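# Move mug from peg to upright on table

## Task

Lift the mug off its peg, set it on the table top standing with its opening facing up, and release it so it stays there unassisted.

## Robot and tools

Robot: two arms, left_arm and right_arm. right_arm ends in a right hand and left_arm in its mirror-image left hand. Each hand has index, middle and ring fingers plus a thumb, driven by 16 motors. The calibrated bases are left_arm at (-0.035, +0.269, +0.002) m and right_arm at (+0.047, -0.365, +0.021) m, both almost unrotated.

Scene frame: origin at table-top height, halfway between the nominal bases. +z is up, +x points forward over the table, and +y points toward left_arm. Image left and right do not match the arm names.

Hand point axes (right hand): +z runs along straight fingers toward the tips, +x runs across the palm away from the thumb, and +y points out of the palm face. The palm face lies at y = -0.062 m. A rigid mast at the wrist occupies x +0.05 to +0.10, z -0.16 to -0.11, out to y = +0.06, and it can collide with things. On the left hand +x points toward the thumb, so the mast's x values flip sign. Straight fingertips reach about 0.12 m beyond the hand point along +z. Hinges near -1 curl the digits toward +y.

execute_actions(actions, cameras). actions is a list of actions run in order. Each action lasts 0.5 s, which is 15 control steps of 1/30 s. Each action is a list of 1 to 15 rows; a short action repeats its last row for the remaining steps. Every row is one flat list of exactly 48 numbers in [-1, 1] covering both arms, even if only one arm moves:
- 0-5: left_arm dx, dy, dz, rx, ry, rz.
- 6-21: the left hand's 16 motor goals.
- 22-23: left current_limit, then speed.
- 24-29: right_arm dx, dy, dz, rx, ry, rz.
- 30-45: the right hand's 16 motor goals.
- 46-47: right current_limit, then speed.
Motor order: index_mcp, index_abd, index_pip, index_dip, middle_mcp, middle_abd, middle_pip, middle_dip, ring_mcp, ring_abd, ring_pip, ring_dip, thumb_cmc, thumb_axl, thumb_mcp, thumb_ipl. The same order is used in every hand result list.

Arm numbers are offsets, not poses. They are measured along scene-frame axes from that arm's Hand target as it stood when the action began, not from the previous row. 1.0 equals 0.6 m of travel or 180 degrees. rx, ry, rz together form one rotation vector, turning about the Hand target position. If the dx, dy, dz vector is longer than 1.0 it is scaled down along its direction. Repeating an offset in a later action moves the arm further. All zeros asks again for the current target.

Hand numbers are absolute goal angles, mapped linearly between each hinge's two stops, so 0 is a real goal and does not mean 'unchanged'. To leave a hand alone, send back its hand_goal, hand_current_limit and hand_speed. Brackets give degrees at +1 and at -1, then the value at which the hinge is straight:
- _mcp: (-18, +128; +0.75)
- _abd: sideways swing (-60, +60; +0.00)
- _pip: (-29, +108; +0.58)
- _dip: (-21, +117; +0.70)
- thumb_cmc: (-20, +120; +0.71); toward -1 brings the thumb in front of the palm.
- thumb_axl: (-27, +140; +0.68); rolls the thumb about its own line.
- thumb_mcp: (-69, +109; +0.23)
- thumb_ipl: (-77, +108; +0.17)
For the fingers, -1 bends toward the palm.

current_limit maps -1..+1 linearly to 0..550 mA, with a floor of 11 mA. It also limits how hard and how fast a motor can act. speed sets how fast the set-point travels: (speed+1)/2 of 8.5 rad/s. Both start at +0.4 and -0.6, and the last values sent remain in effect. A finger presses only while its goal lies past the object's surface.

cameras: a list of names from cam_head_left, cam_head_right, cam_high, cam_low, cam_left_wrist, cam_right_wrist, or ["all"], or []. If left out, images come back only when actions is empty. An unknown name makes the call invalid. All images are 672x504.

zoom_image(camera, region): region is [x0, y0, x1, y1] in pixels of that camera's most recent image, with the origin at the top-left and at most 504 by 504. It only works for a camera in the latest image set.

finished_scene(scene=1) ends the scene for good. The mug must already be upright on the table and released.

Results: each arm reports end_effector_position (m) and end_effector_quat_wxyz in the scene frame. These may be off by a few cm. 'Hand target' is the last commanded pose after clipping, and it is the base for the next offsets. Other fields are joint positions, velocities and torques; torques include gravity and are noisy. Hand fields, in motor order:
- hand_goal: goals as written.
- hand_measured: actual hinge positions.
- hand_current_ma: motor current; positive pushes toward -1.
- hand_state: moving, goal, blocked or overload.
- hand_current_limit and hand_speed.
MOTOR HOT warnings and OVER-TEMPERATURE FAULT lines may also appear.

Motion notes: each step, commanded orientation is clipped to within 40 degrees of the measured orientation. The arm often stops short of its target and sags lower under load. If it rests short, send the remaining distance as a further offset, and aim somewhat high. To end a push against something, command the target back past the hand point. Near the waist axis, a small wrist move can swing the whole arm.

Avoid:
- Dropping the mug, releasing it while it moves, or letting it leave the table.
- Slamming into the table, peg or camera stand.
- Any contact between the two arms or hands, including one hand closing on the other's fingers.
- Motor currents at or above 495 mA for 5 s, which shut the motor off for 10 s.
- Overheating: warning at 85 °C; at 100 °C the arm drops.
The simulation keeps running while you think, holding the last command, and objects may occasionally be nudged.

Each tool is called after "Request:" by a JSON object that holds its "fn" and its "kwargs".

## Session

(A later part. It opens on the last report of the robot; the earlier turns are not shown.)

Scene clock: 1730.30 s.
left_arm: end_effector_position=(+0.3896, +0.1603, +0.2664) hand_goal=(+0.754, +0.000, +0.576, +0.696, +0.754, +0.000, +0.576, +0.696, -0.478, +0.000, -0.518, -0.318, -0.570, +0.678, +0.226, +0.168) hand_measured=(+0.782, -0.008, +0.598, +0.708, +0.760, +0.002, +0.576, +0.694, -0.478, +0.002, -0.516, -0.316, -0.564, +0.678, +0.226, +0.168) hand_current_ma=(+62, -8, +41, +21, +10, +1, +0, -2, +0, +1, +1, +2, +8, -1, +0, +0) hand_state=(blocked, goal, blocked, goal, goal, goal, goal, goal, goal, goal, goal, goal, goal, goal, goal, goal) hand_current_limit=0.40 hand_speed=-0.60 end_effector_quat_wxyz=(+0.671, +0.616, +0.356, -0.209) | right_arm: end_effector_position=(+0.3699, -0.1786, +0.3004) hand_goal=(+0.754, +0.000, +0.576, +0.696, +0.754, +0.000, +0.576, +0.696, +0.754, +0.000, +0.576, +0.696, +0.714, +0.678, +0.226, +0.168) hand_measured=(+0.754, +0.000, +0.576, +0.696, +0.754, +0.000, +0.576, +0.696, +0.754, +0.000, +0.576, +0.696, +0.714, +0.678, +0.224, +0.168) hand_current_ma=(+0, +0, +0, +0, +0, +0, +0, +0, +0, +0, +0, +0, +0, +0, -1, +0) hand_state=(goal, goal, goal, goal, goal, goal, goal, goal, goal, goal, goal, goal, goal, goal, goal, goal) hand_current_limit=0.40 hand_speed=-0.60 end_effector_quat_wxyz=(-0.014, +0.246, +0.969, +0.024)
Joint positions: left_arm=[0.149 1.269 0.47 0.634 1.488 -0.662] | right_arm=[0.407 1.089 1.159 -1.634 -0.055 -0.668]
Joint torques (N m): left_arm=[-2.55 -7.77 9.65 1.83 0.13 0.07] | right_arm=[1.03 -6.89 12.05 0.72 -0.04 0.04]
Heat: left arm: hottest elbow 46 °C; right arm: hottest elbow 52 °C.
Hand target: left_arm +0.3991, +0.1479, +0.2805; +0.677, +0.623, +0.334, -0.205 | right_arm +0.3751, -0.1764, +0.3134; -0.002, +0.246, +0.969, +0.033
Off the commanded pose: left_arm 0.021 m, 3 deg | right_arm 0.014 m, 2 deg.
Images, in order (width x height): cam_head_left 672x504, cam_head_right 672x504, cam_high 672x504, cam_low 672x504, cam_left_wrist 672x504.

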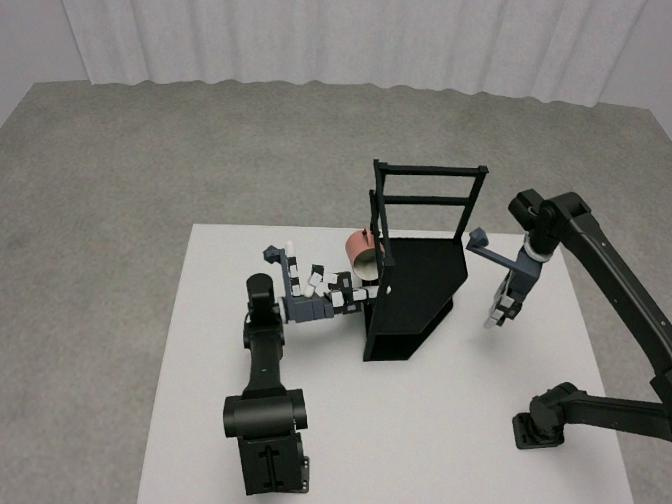

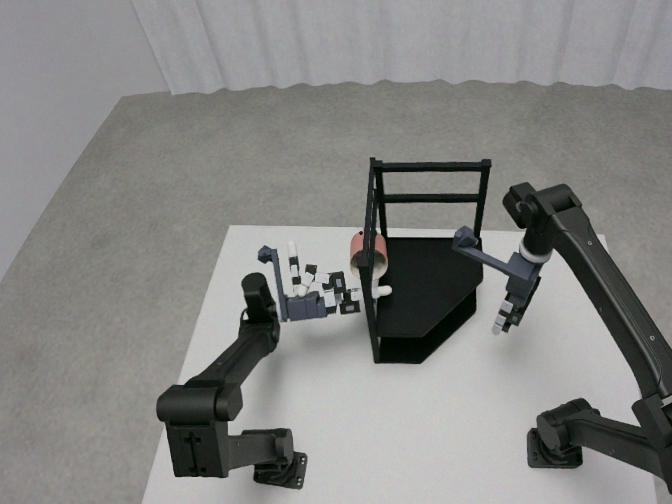

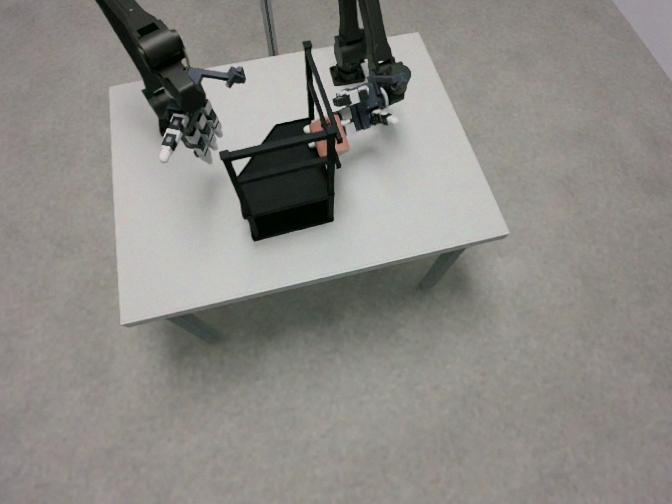

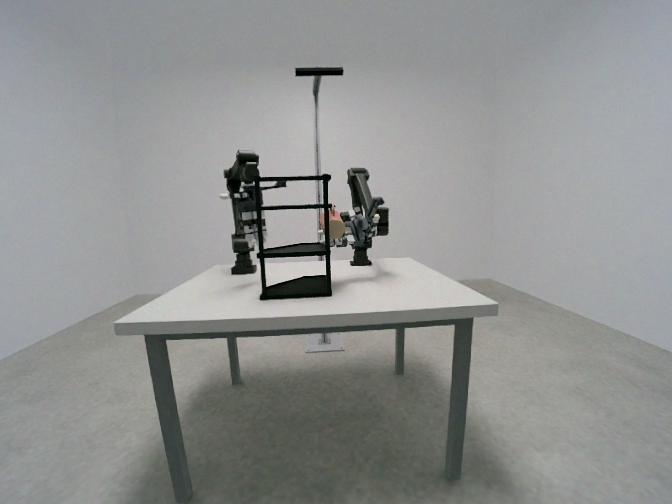

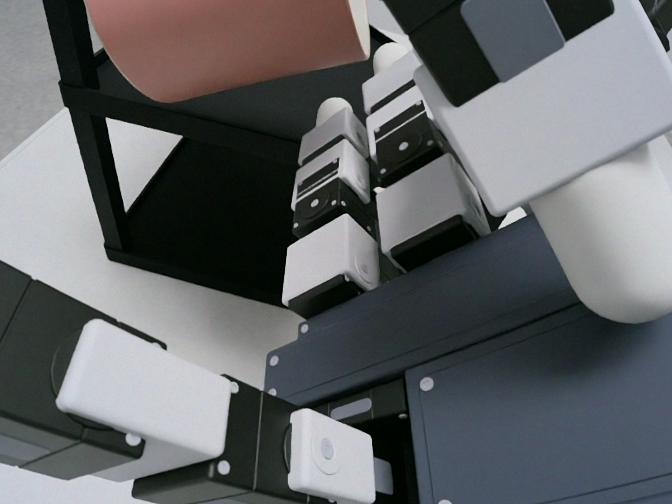

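Request:
{"fn": "zoom_image", "kwargs": {"camera": "cam_head_left", "region": [310, 210, 410, 320]}}

Request:
{"fn": "zoom_image", "kwargs": {"camera": "cam_head_right", "region": [310, 210, 410, 320]}}

Request:
{"fn": "zoom_image", "kwargs": {"camera": "cam_low", "region": [310, 180, 400, 280]}}

Request:
{"fn": "zoom_image", "kwargs": {"camera": "cam_high", "region": [280, 60, 420, 190]}}

Request:
{"fn": "zoom_image", "kwargs": {"camera": "cam_left_wrist", "region": [60, 0, 460, 300]}}

Scaled by 4.582 from the camera's 672x504 image, which has a finer 960x720 frame.

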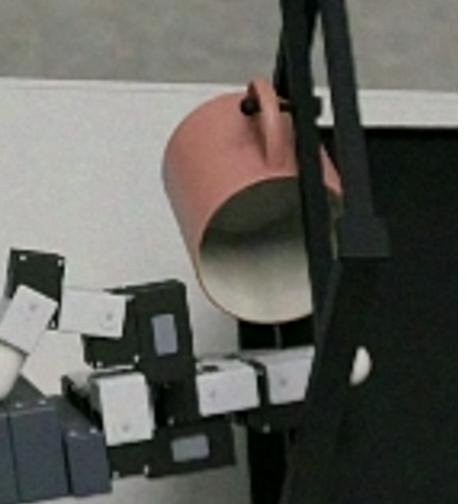

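Scaled by 4.582 from the camera's 672x504 image, which has a finer 960x720 frame.

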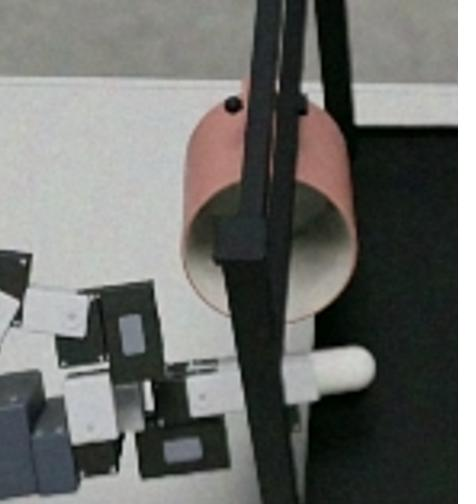

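Scaled by 5.040 from the camera's 672x504 image, which has a finer 960x720 frame.

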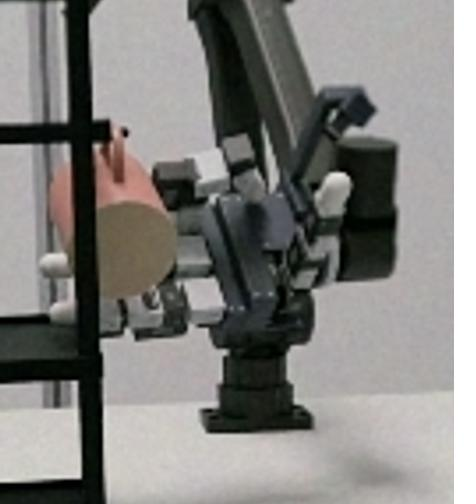

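Scaled by 3.600 from the camera's 672x504 image, which has a finer 960x720 frame.

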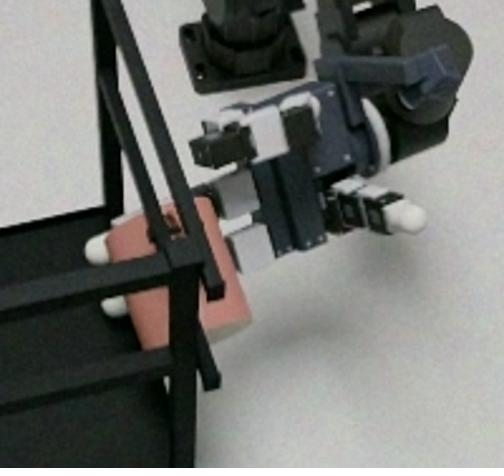

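Scaled by 1.260 from the camera's 672x504 image, which has a finer 960x720 frame.

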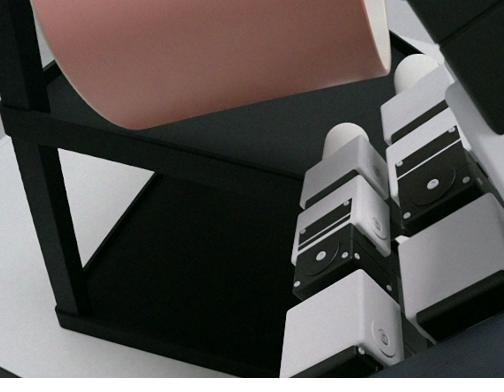

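Request:
{"fn": "execute_actions", "kwargs": {"actions": [[[0.0067,0.0617,0.02,-0.0137,0.0636,0, 0.68,0,0.576,0.696, 0.68,0,0.576,0.696, -0.479,0,-0.518,-0.319, -0.571,0.678,0.226,0.168, 0.4,-0.6, 0,0,0,0,0,0, 0.754,0,0.576,0.696, 0.754,0,0.576,0.696, 0.754,0,0.576,0.696, 0.714,0.678,0.226,0.168, 0.4,-0.6]]], "cameras": ["cam_low","cam_head_left"]}}

Scene clock: 1865.17 s.
left_arm: end_effector_position=(+0.3915, +0.1800, +0.2730) hand_goal=(+0.680, +0.000, +0.576, +0.696, +0.680, +0.000, +0.576, +0.696, -0.478, +0.000, -0.518, -0.318, -0.570, +0.678, +0.226, +0.168) hand_measured=(+0.692, +0.006, +0.582, +0.700, +0.698, +0.006, +0.582, +0.696, -0.478, +0.002, -0.516, -0.316, -0.564, +0.678, +0.226, +0.168) hand_current_ma=(+21, +5, +7, +3, +33, +5, +7, +0, +0, +1, +1, +2, +9, -1, +0, +0) hand_state=(goal, goal, goal, goal, goal, goal, goal, goal, goal, goal, goal, goal, goal, goal, goal, goal) hand_current_limit=0.40 hand_speed=-0.60 end_effector_quat_wxyz=(+0.650, +0.578, +0.409, -0.278) | right_arm: end_effector_position=(+0.3699, -0.1786, +0.3004) hand_goal=(+0.754, +0.000, +0.576, +0.696, +0.754, +0.000, +0.576, +0.696, +0.754, +0.000, +0.576, +0.696, +0.714, +0.678, +0.226, +0.168) hand_measured=(+0.754, +0.000, +0.576, +0.696, +0.754, +0.000, +0.576, +0.696, +0.754, +0.000, +0.576, +0.696, +0.714, +0.678, +0.224, +0.168) hand_current_ma=(+0, +0, +0, +0, +0, +0, +0, +0, +0, +0, +0, +0, +0, +0, -1, +0) hand_state=(goal, goal, goal, goal, goal, goal, goal, goal, goal, goal, goal, goal, goal, goal, goal, goal) hand_current_limit=0.40 hand_speed=-0.60 end_effector_quat_wxyz=(-0.014, +0.246, +0.969, +0.024)
Joint positions: left_arm=[0.21 1.209 0.501 0.526 1.561 -0.838] | right_arm=[0.407 1.089 1.159 -1.634 -0.055 -0.668]
Joint torques (N m): left_arm=[-0.32 -9 10.54 0.72 0.38 0.05] | right_arm=[1.38 -6.95 12.33 0.87 -0.05 0.04]
Heat: left arm: hottest elbow 46 °C; right arm: hottest elbow 52 °C.
Hand target: left_arm +0.4031, +0.1850, +0.2926; +0.653, +0.585, +0.396, -0.273 | right_arm +0.3751, -0.1764, +0.3134; -0.002, +0.246, +0.969, +0.033
Off the commanded pose: left_arm 0.023 m, 2 deg | right_arm 0.014 m, 2 deg.
joint sent to its limit (left arm) — joint 5 (wrist yaw), upper limit. The joint targets still meet the commanded pose.
Images, in order (width x height): cam_head_left 672x504, cam_low 672x504.

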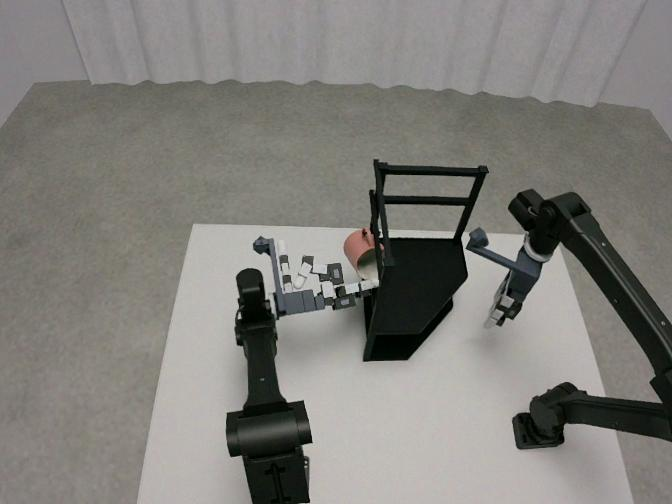

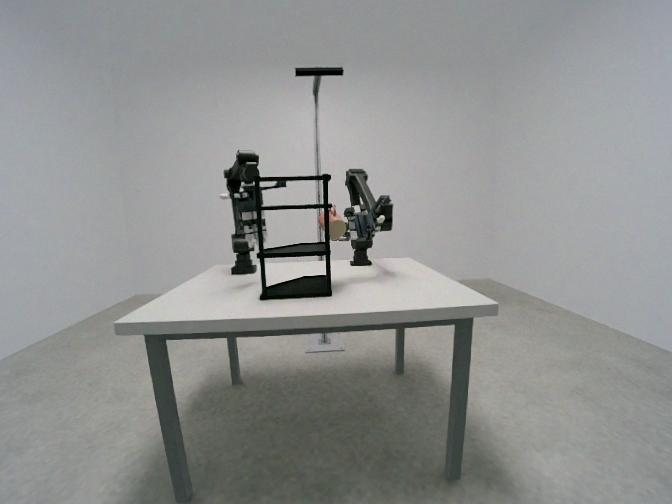

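Request:
{"fn": "zoom_image", "kwargs": {"camera": "cam_low", "region": [310, 180, 400, 280]}}

Request:
{"fn": "zoom_image", "kwargs": {"camera": "cam_head_left", "region": [310, 210, 410, 320]}}

Scaled by 5.040 from the camera's 672x504 image, which has a finer 960x720 frame.

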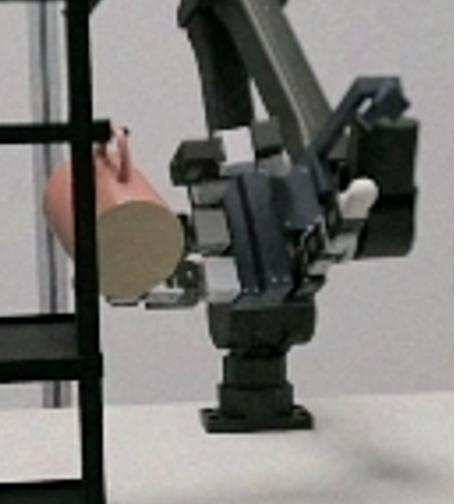

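Scaled by 4.582 from the camera's 672x504 image, which has a finer 960x720 frame.

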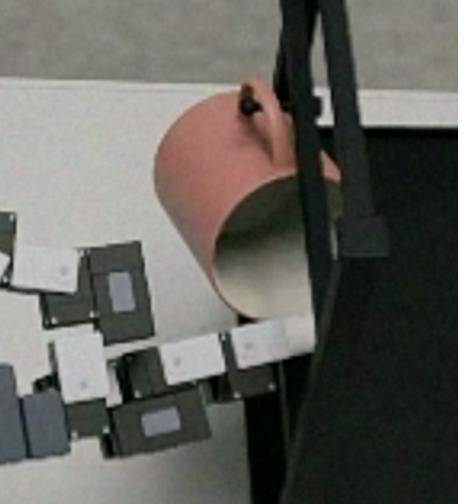

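Request:
{"fn": "execute_actions", "kwargs": {"actions": [[[0.002,-0.0667,-0.001,0,0,-0.0111, 0.68,0,0.576,0.696, 0.68,0,0.576,0.696, -0.479,0,-0.518,-0.319, -0.571,0.678,0.226,0.168, 0.4,-0.6, 0,0,0,0,0,0, 0.754,0,0.576,0.696, 0.754,0,0.576,0.696, 0.754,0,0.576,0.696, 0.714,0.678,0.226,0.168, 0.4,-0.6]]], "cameras": ["cam_low","cam_head_left","cam_head_right","cam_left_wrist"]}}

Scene clock: 1888.57 s.
left_arm: end_effector_position=(+0.3919, +0.1455, +0.2724) hand_goal=(+0.680, +0.000, +0.576, +0.696, +0.680, +0.000, +0.576, +0.696, -0.478, +0.000, -0.518, -0.318, -0.570, +0.678, +0.226, +0.168) hand_measured=(+0.692, +0.006, +0.582, +0.700, +0.694, +0.006, +0.580, +0.696, -0.478, +0.002, -0.516, -0.316, -0.564, +0.678, +0.226, +0.168) hand_current_ma=(+19, +5, +7, +3, +24, +5, +5, +0, +0, +1, +1, +2, +9, -1, +0, +0) hand_state=(goal, goal, goal, goal, goal, goal, goal, goal, goal, goal, goal, goal, goal, goal, goal, goal) hand_current_limit=0.40 hand_speed=-0.60 end_effector_quat_wxyz=(+0.638, +0.586, +0.402, -0.298) | right_arm: end_effector_position=(+0.3699, -0.1786, +0.3004) hand_goal=(+0.754, +0.000, +0.576, +0.696, +0.754, +0.000, +0.576, +0.696, +0.754, +0.000, +0.576, +0.696, +0.714, +0.678, +0.226, +0.168) hand_measured=(+0.754, +0.000, +0.576, +0.696, +0.754, +0.000, +0.576, +0.696, +0.754, +0.000, +0.576, +0.696, +0.714, +0.678, +0.224, +0.168) hand_current_ma=(+0, +0, +0, +0, +0, +0, +0, +0, +0, +0, +0, +0, +0, +0, -1, +0) hand_state=(goal, goal, goal, goal, goal, goal, goal, goal, goal, goal, goal, goal, goal, goal, goal, goal) hand_current_limit=0.40 hand_speed=-0.60 end_effector_quat_wxyz=(-0.014, +0.246, +0.969, +0.024)
Joint positions: left_arm=[0.116 1.216 0.507 0.553 1.515 -0.883] | right_arm=[0.407 1.089 1.159 -1.634 -0.055 -0.668]
Joint torques (N m): left_arm=[-0.73 -7.47 10.44 1.95 0.21 0.06] | right_arm=[1.2 -7 12.33 0.83 -0.05 0.05]
Motor temperatures (°C): left_arm=[29 34 51 28 27 26] | right_arm=[30 30 52 28 28 27]
Heat: left arm: hottest elbow 51 °C; right arm: hottest elbow 52 °C.
Hand target: left_arm +0.4043, +0.1449, +0.2921; +0.649, +0.592, +0.385, -0.284 | right_arm +0.3751, -0.1764, +0.3134; -0.002, +0.246, +0.969, +0.033
Off the commanded pose: left_arm 0.023 m, 3 deg | right_arm 0.014 m, 2 deg.
Images, in order (width x height): cam_head_left 672x504, cam_head_right 672x504, cam_low 672x504, cam_left_wrist 672x504.

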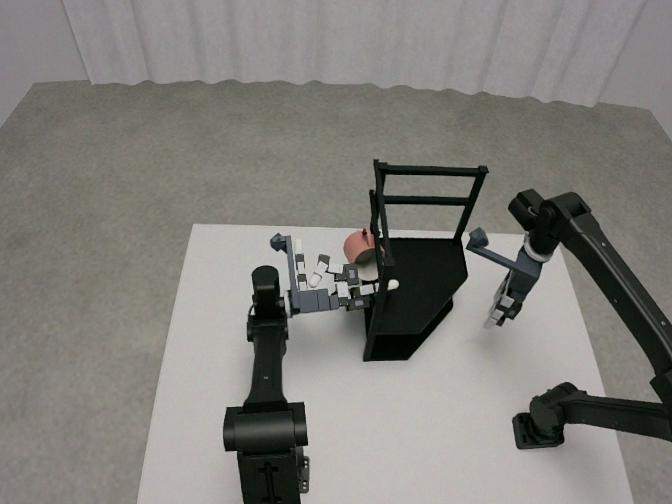

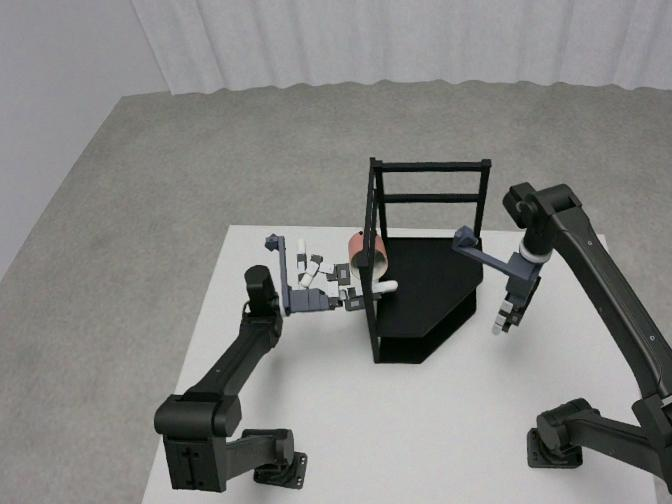

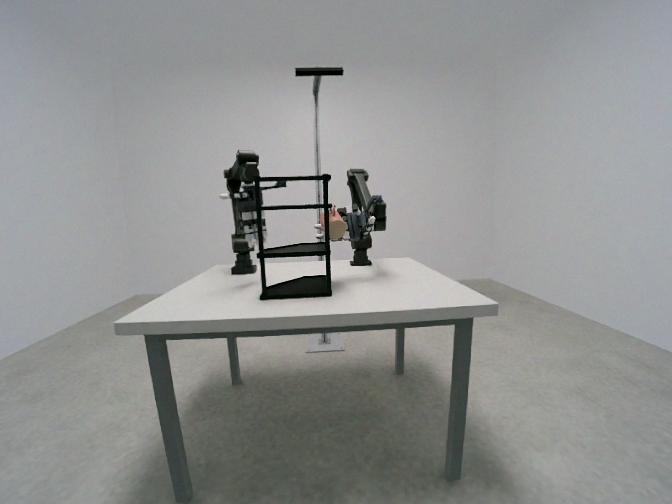

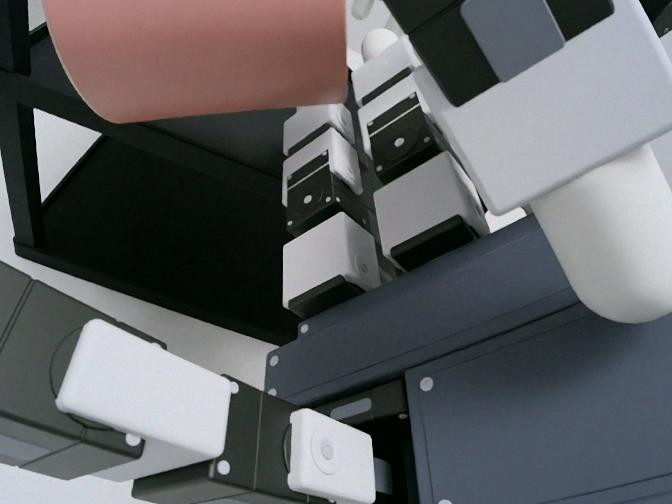

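Request:
{"fn": "zoom_image", "kwargs": {"camera": "cam_head_left", "region": [310, 210, 410, 320]}}

Request:
{"fn": "zoom_image", "kwargs": {"camera": "cam_head_right", "region": [310, 210, 410, 320]}}

Request:
{"fn": "zoom_image", "kwargs": {"camera": "cam_low", "region": [310, 180, 400, 280]}}

Scaled by 4.582 from the camera's 672x504 image, which has a finer 960x720 frame.

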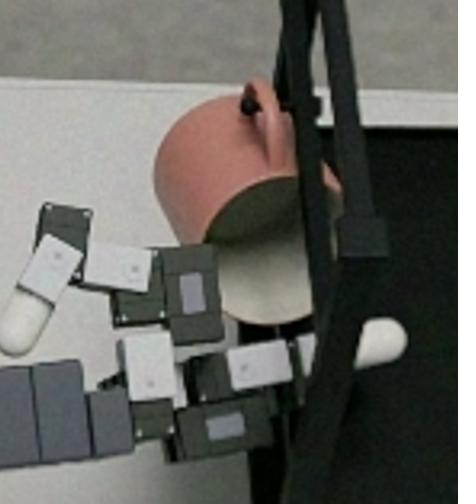

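Scaled by 4.582 from the camera's 672x504 image, which has a finer 960x720 frame.

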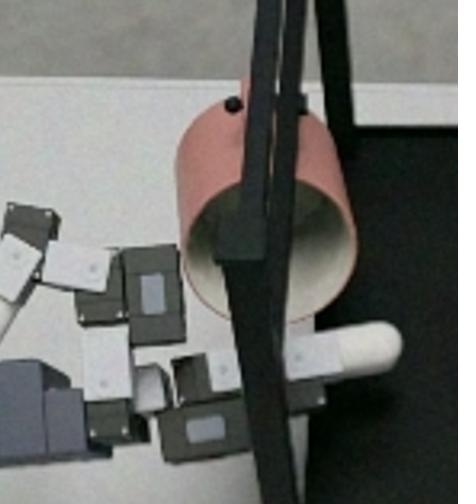

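Scaled by 5.040 from the camera's 672x504 image, which has a finer 960x720 frame.

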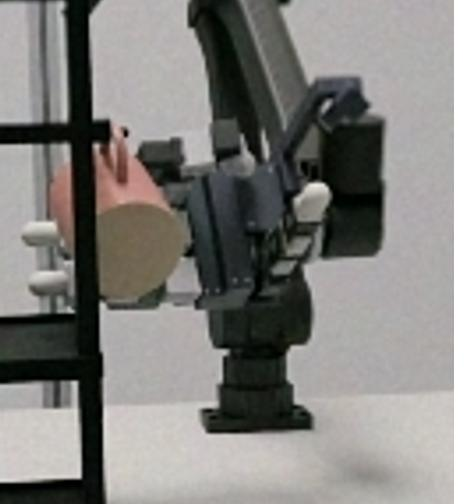

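Request:
{"fn": "execute_actions", "kwargs": {"actions": [[[0.004,-0.05,-0.001,0,0,-0.0111, 0.68,0,0.576,0.696, 0.68,0,0.576,0.696, -0.685,0,-0.518,0.116, -0.571,0.678,0.226,0.168, 0.4,-0.6, 0,0,0,0,0,0, 0.754,0,0.576,0.696, 0.754,0,0.576,0.696, 0.754,0,0.576,0.696, 0.714,0.678,0.226,0.168, 0.4,-0.6]]], "cameras": ["cam_low","cam_head_left","cam_head_right","cam_left_wrist"]}}

Scene clock: 1953.67 s.
left_arm: end_effector_position=(+0.3949, +0.1166, +0.2727) hand_goal=(+0.680, +0.000, +0.576, +0.696, +0.680, +0.000, +0.576, +0.696, -0.684, +0.000, -0.518, +0.116, -0.570, +0.678, +0.226, +0.168) hand_measured=(+0.690, +0.006, +0.582, +0.700, +0.692, +0.006, +0.580, +0.696, -0.678, +0.002, -0.514, +0.112, -0.564, +0.678, +0.226, +0.168) hand_current_ma=(+17, +5, +6, +3, +21, +5, +5, +0, +9, +1, +3, -3, +9, -1, +0, +0) hand_state=(goal, goal, goal, goal, goal, goal, goal, goal, goal, goal, goal, goal, goal, goal, goal, goal) hand_current_limit=0.40 hand_speed=-0.60 end_effector_quat_wxyz=(+0.633, +0.593, +0.391, -0.308) | right_arm: end_effector_position=(+0.3699, -0.1786, +0.3004) hand_goal=(+0.754, +0.000, +0.576, +0.696, +0.754, +0.000, +0.576, +0.696, +0.754, +0.000, +0.576, +0.696, +0.714, +0.678, +0.226, +0.168) hand_measured=(+0.754, +0.000, +0.576, +0.696, +0.754, +0.000, +0.576, +0.696, +0.754, +0.000, +0.576, +0.696, +0.714, +0.678, +0.224, +0.168) hand_current_ma=(+0, +0, +0, +0, +0, +0, +0, +0, +0, +0, +0, +0, +0, +0, -1, +0) hand_state=(goal, goal, goal, goal, goal, goal, goal, goal, goal, goal, goal, goal, goal, goal, goal, goal) hand_current_limit=0.40 hand_speed=-0.60 end_effector_quat_wxyz=(-0.014, +0.246, +0.969, +0.024)
Joint positions: left_arm=[0.036 1.249 0.515 0.646 1.469 -0.95] | right_arm=[0.407 1.089 1.159 -1.634 -0.055 -0.668]
Joint torques (N m): left_arm=[-1.08 -8.53 10.21 1.98 0.13 0.08] | right_arm=[0.38 -6.95 12.37 0.77 -0.05 0.02]
Heat: left arm: hottest elbow 53 °C; right arm: hottest elbow 52 °C.
Hand target: left_arm +0.4066, +0.1149, +0.2913; +0.643, +0.598, +0.375, -0.296 | right_arm +0.3751, -0.1764, +0.3134; -0.002, +0.246, +0.969, +0.033
Off the commanded pose: left_arm 0.022 m, 3 deg | right_arm 0.014 m, 2 deg.
Images, in order (width x height): cam_head_left 672x504, cam_head_right 672x504, cam_low 672x504, cam_left_wrist 672x504.

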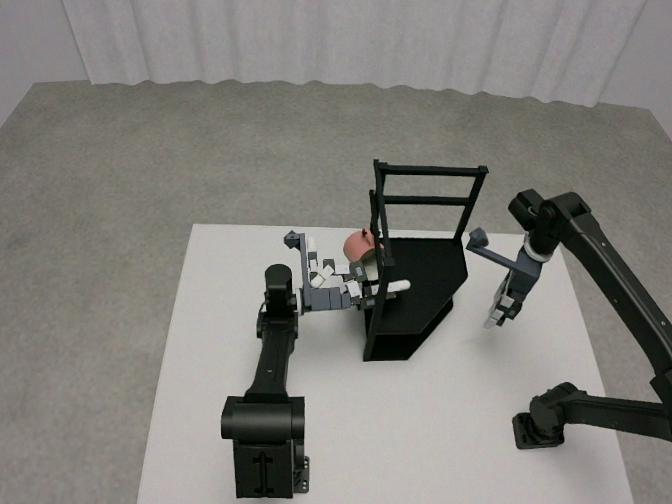

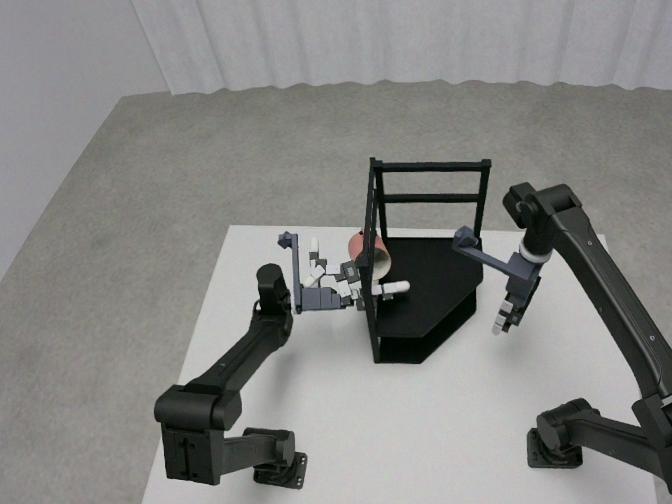

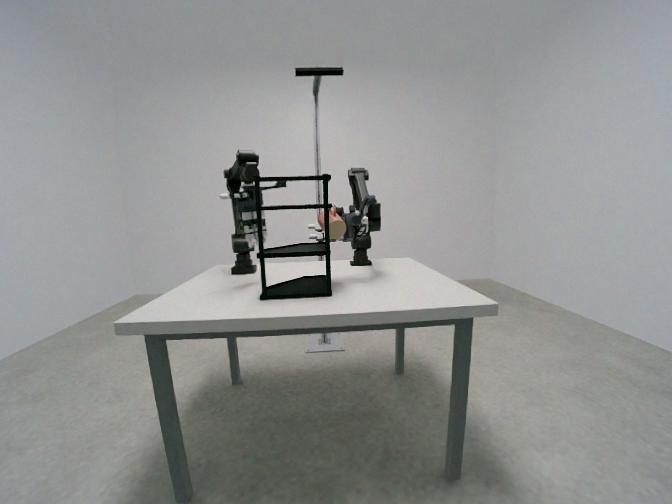

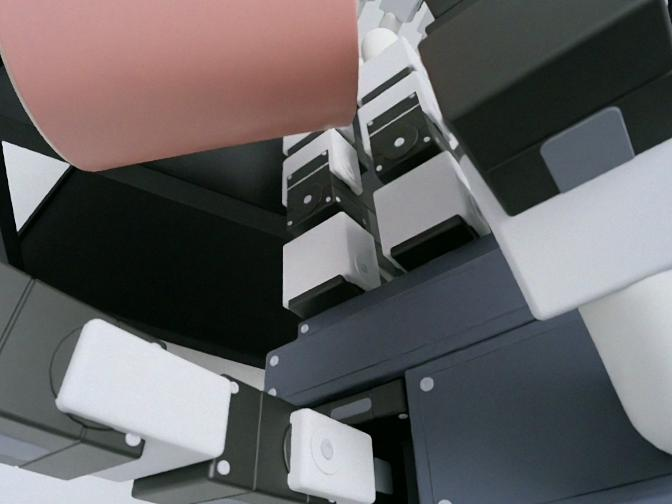

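Request:
{"fn": "zoom_image", "kwargs": {"camera": "cam_head_left", "region": [310, 210, 410, 320]}}

Request:
{"fn": "zoom_image", "kwargs": {"camera": "cam_head_right", "region": [310, 210, 410, 320]}}

Request:
{"fn": "zoom_image", "kwargs": {"camera": "cam_low", "region": [310, 180, 400, 280]}}

Scaled by 4.582 from the camera's 672x504 image, which has a finer 960x720 frame.

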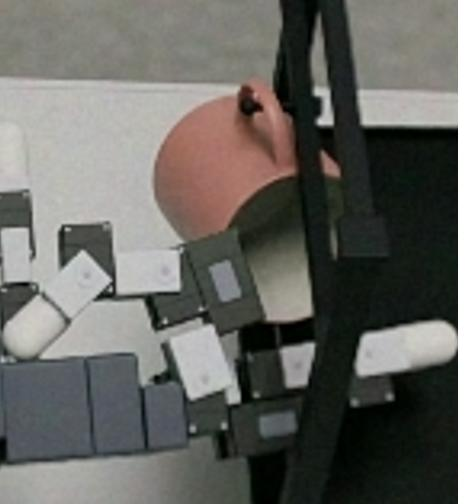

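Scaled by 4.582 from the camera's 672x504 image, which has a finer 960x720 frame.

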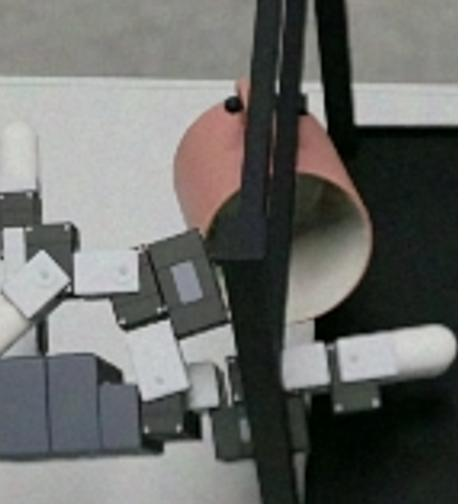

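Scaled by 5.040 from the camera's 672x504 image, which has a finer 960x720 frame.

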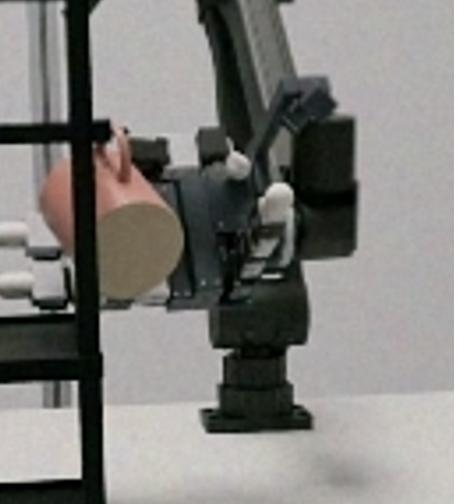

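Request:
{"fn": "execute_actions", "kwargs": {"actions": [[[0.0167,-0.0167,-0.002,0,0,0.0333, 0.6,0,0.35,0.5, 0.6,0,0.35,0.5, -0.685,0,-0.518,0.116, -0.571,0.5,0.226,0.168, 0.4,-0.7, 0,0,0,0,0,0, 0.754,0,0.576,0.696, 0.754,0,0.576,0.696, 0.754,0,0.576,0.696, 0.714,0.678,0.226,0.168, 0.4,-0.6]]], "cameras": ["cam_low","cam_head_left","cam_head_right","cam_left_wrist"]}}

Request:
{"fn": "zoom_image", "kwargs": {"camera": "cam_head_left", "region": [310, 210, 410, 320]}}

Request:
{"fn": "zoom_image", "kwargs": {"camera": "cam_head_right", "region": [310, 210, 410, 320]}}

Request:
{"fn": "zoom_image", "kwargs": {"camera": "cam_low", "region": [310, 180, 400, 280]}}

Scene clock: 2010.43 s.
left_arm: end_effector_position=(+0.4109, +0.1069, +0.2787) hand_goal=(+0.600, +0.000, +0.350, +0.500, +0.600, +0.000, +0.350, +0.500, -0.684, +0.000, -0.518, +0.116, -0.570, +0.500, +0.226, +0.168) hand_measured=(+0.610, +0.006, +0.356, +0.504, +0.614, +0.004, +0.354, +0.502, -0.678, +0.002, -0.516, +0.114, -0.562, +0.502, +0.226, +0.168) hand_current_ma=(+17, +5, +7, +3, +24, +4, +5, +3, +9, +1, +3, -3, +10, +3, +0, +0) hand_state=(goal, goal, goal, goal, goal, goal, goal, goal, goal, goal, goal, goal, goal, goal, goal, goal) hand_current_limit=0.40 hand_speed=-0.70 end_effector_quat_wxyz=(+0.651, +0.575, +0.417, -0.269) | right_arm: end_effector_position=(+0.3699, -0.1786, +0.3004) hand_goal=(+0.754, +0.000, +0.576, +0.696, +0.754, +0.000, +0.576, +0.696, +0.754, +0.000, +0.576, +0.696, +0.714, +0.678, +0.226, +0.168) hand_measured=(+0.754, +0.000, +0.576, +0.696, +0.754, +0.000, +0.576, +0.696, +0.754, +0.000, +0.576, +0.696, +0.714, +0.678, +0.224, +0.168) hand_current_ma=(+0, +0, +0, +0, +0, +0, +0, +0, +0, +0, +0, +0, +0, +0, -1, +0) hand_state=(goal, goal, goal, goal, goal, goal, goal, goal, goal, goal, goal, goal, goal, goal, goal, goal) hand_current_limit=0.40 hand_speed=-0.60 end_effector_quat_wxyz=(-0.014, +0.246, +0.969, +0.024)
Joint positions: left_arm=[-0.031 1.249 0.515 0.705 1.297 -0.992] | right_arm=[0.407 1.089 1.159 -1.634 -0.055 -0.668]
Joint torques (N m): left_arm=[-1.08 -8.29 8.66 2.22 0.02 0.09] | right_arm=[0.5 -7.3 12.18 0.81 -0.04 0.04]
Heat: left arm: hottest elbow 50 °C; right arm: hottest elbow 53 °C.
Hand target: left_arm +0.4167, +0.1049, +0.2901; +0.658, +0.578, +0.406, -0.262 | right_arm +0.3751, -0.1764, +0.3134; -0.002, +0.246, +0.969, +0.033
Off the commanded pose: left_arm 0.013 m, 2 deg | right_arm 0.014 m, 2 deg.
Images, in order (width x height): cam_head_left 672x504, cam_head_right 672x504, cam_low 672x504, cam_left_wrist 672x504.

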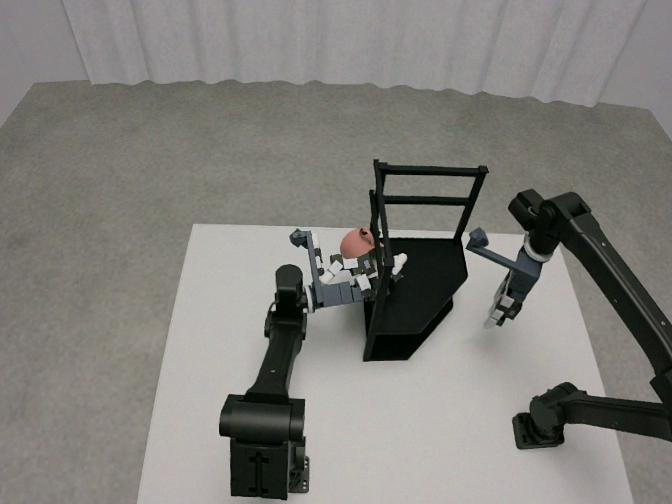

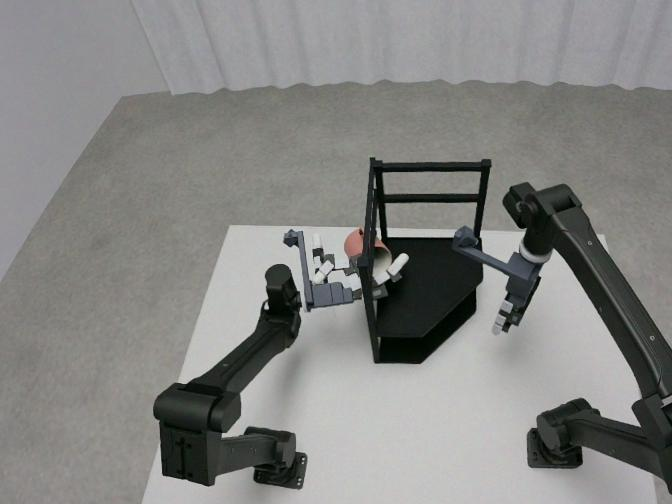

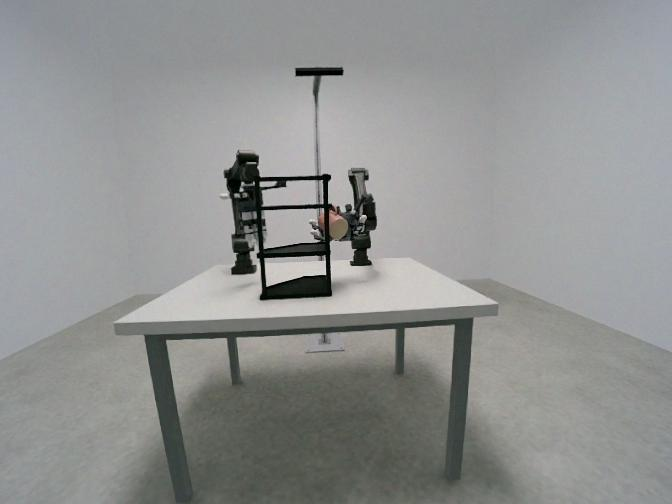

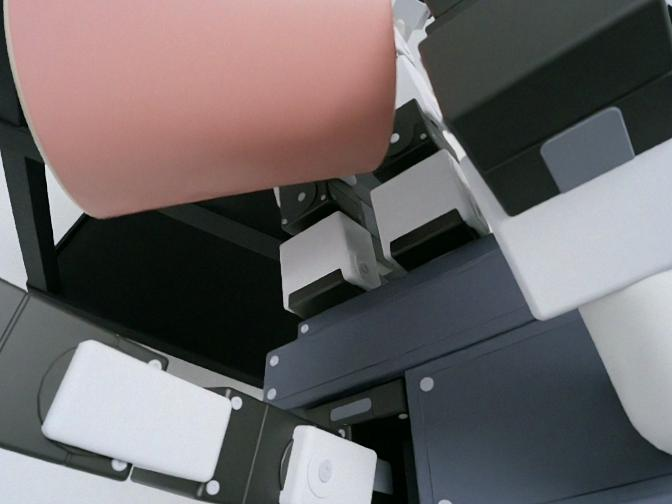

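Scaled by 4.582 from the camera's 672x504 image, which has a finer 960x720 frame.

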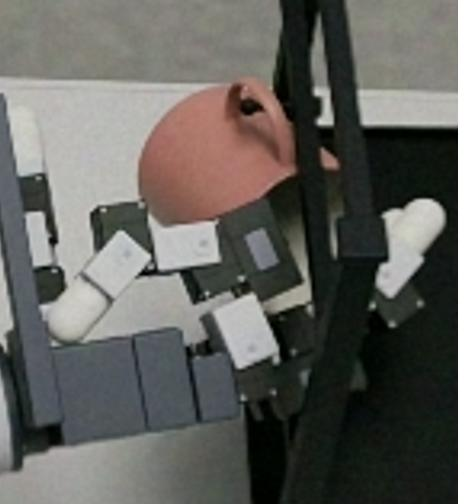

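Scaled by 4.582 from the camera's 672x504 image, which has a finer 960x720 frame.

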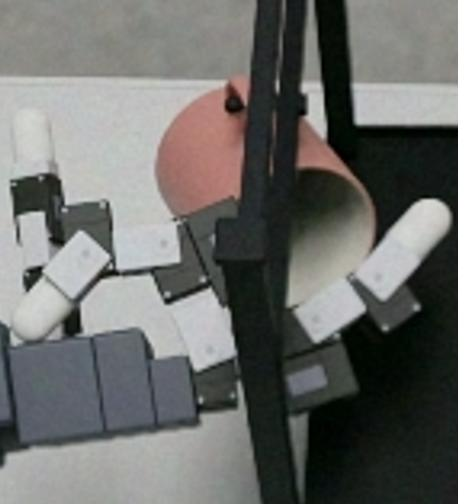

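Scaled by 5.040 from the camera's 672x504 image, which has a finer 960x720 frame.

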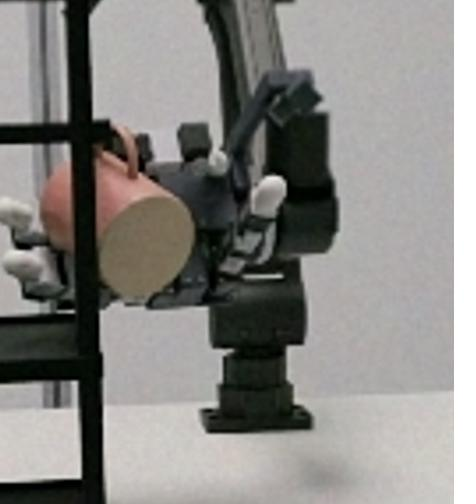

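Request:
{"fn": "execute_actions", "kwargs": {"actions": [[[-0.018,-0.002,-0.013,0,0,0.0, 0.6,0,0.35,0.5, 0.6,0,0.35,0.5, -0.822,0,-0.226,-0.13, -0.571,0.5,0.226,0.168, 0.4,-0.7, 0,0,0,0,0,0, 0.754,0,0.576,0.696, 0.754,0,0.576,0.696, 0.754,0,0.576,0.696, 0.714,0.678,0.226,0.168, 0.4,-0.6]]], "cameras": ["cam_low","cam_head_left","cam_head_right","cam_left_wrist"]}}

Request:
{"fn": "zoom_image", "kwargs": {"camera": "cam_head_left", "region": [310, 210, 410, 320]}}

Request:
{"fn": "zoom_image", "kwargs": {"camera": "cam_head_right", "region": [310, 210, 410, 320]}}

Request:
{"fn": "zoom_image", "kwargs": {"camera": "cam_low", "region": [310, 180, 400, 280]}}

Scene clock: 2076.57 s.
left_arm: end_effector_position=(+0.4079, +0.1061, +0.2786) hand_goal=(+0.600, +0.000, +0.350, +0.500, +0.600, +0.000, +0.350, +0.500, -0.822, +0.000, -0.226, -0.130, -0.570, +0.500, +0.226, +0.168) hand_measured=(+0.610, +0.006, +0.356, +0.504, +0.614, +0.004, +0.354, +0.502, -0.788, +0.002, -0.248, -0.142, -0.562, +0.502, +0.226, +0.168) hand_current_ma=(+17, +5, +7, +3, +24, +4, +5, +3, +85, +1, -42, -19, +10, +3, +0, +0) hand_state=(goal, goal, goal, goal, goal, goal, goal, goal, blocked, goal, blocked, goal, goal, goal, goal, goal) hand_current_limit=0.40 hand_speed=-0.70 end_effector_quat_wxyz=(+0.654, +0.576, +0.412, -0.265) | right_arm: end_effector_position=(+0.3699, -0.1786, +0.3004) hand_goal=(+0.754, +0.000, +0.576, +0.696, +0.754, +0.000, +0.576, +0.696, +0.754, +0.000, +0.576, +0.696, +0.714, +0.678, +0.226, +0.168) hand_measured=(+0.754, +0.000, +0.576, +0.696, +0.754, +0.000, +0.576, +0.696, +0.754, +0.000, +0.576, +0.696, +0.714, +0.678, +0.224, +0.168) hand_current_ma=(+0, +0, +0, +0, +0, +0, +0, +0, +0, +0, +0, +0, +0, +0, -1, +0) hand_state=(goal, goal, goal, goal, goal, goal, goal, goal, goal, goal, goal, goal, goal, goal, goal, goal) hand_current_limit=0.40 hand_speed=-0.60 end_effector_quat_wxyz=(-0.014, +0.246, +0.969, +0.024)
Joint positions: left_arm=[-0.035 1.249 0.504 0.732 1.292 -0.993] | right_arm=[0.407 1.089 1.159 -1.634 -0.055 -0.668]
Joint torques (N m): left_arm=[-1.14 -9.05 6.57 2.14 -0.05 0.1] | right_arm=[0.85 -6.83 12.23 0.59 -0.04 0.05]
Heat: left arm: hottest elbow 47 °C; right arm: hottest elbow 53 °C.
Hand target: left_arm +0.4059, +0.1038, +0.2823; +0.658, +0.578, +0.406, -0.262 | right_arm +0.3751, -0.1764, +0.3134; -0.002, +0.246, +0.969, +0.033
Off the commanded pose: left_arm 0.005 m, 1 deg | right_arm 0.014 m, 2 deg.
Images, in order (width x height): cam_head_left 672x504, cam_head_right 672x504, cam_low 672x504, cam_left_wrist 672x504.

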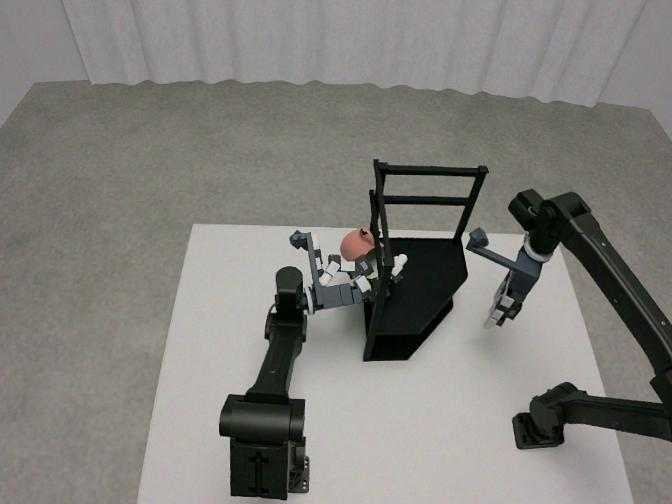

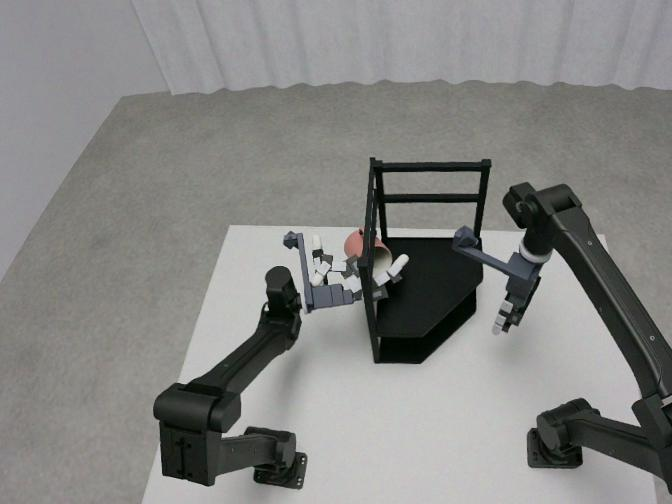

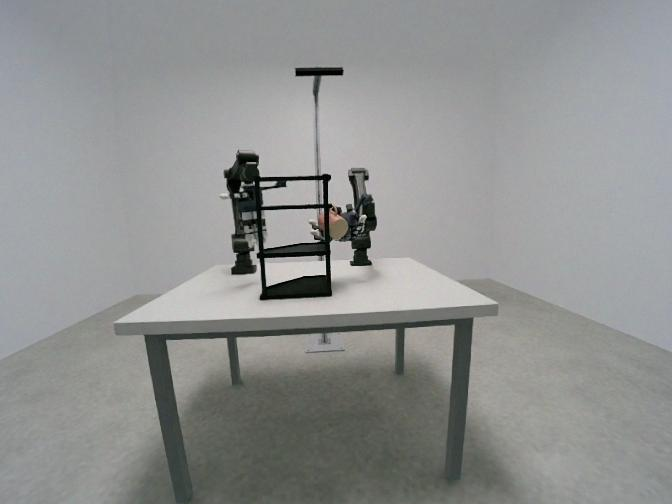

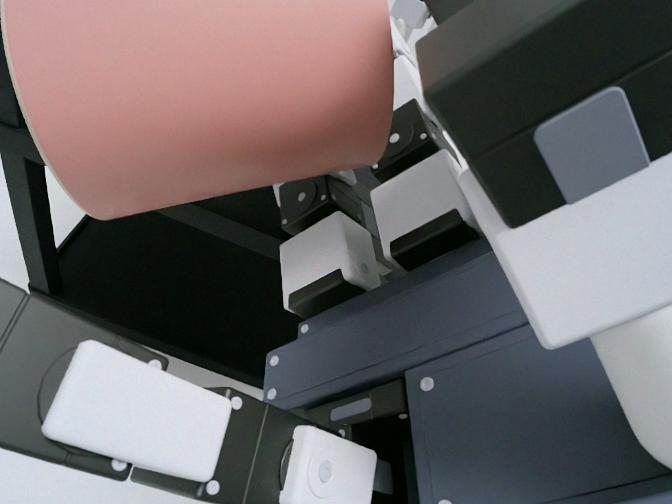

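Scaled by 4.582 from the camera's 672x504 image, which has a finer 960x720 frame.

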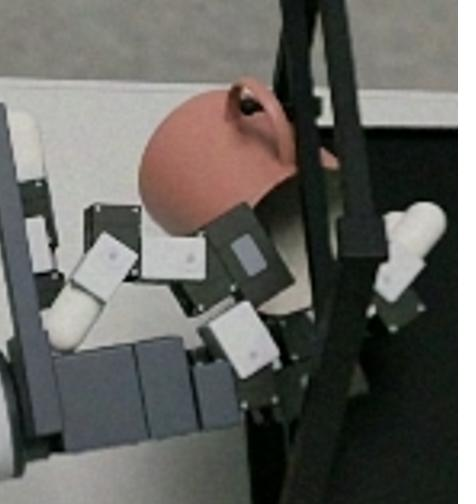

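Scaled by 4.582 from the camera's 672x504 image, which has a finer 960x720 frame.

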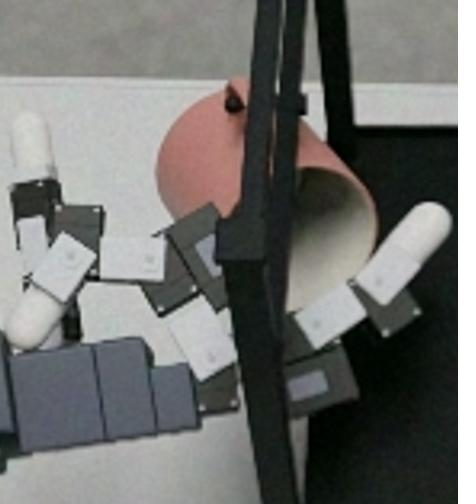

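Scaled by 5.040 from the camera's 672x504 image, which has a finer 960x720 frame.

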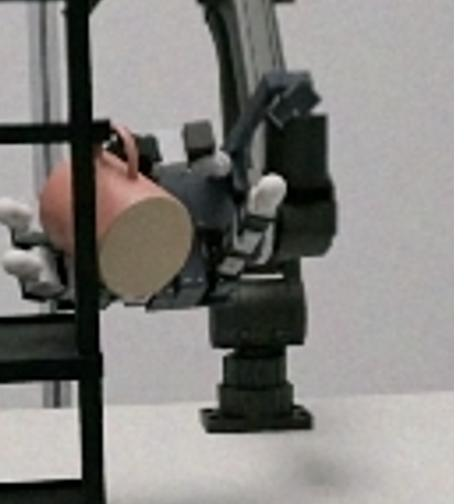

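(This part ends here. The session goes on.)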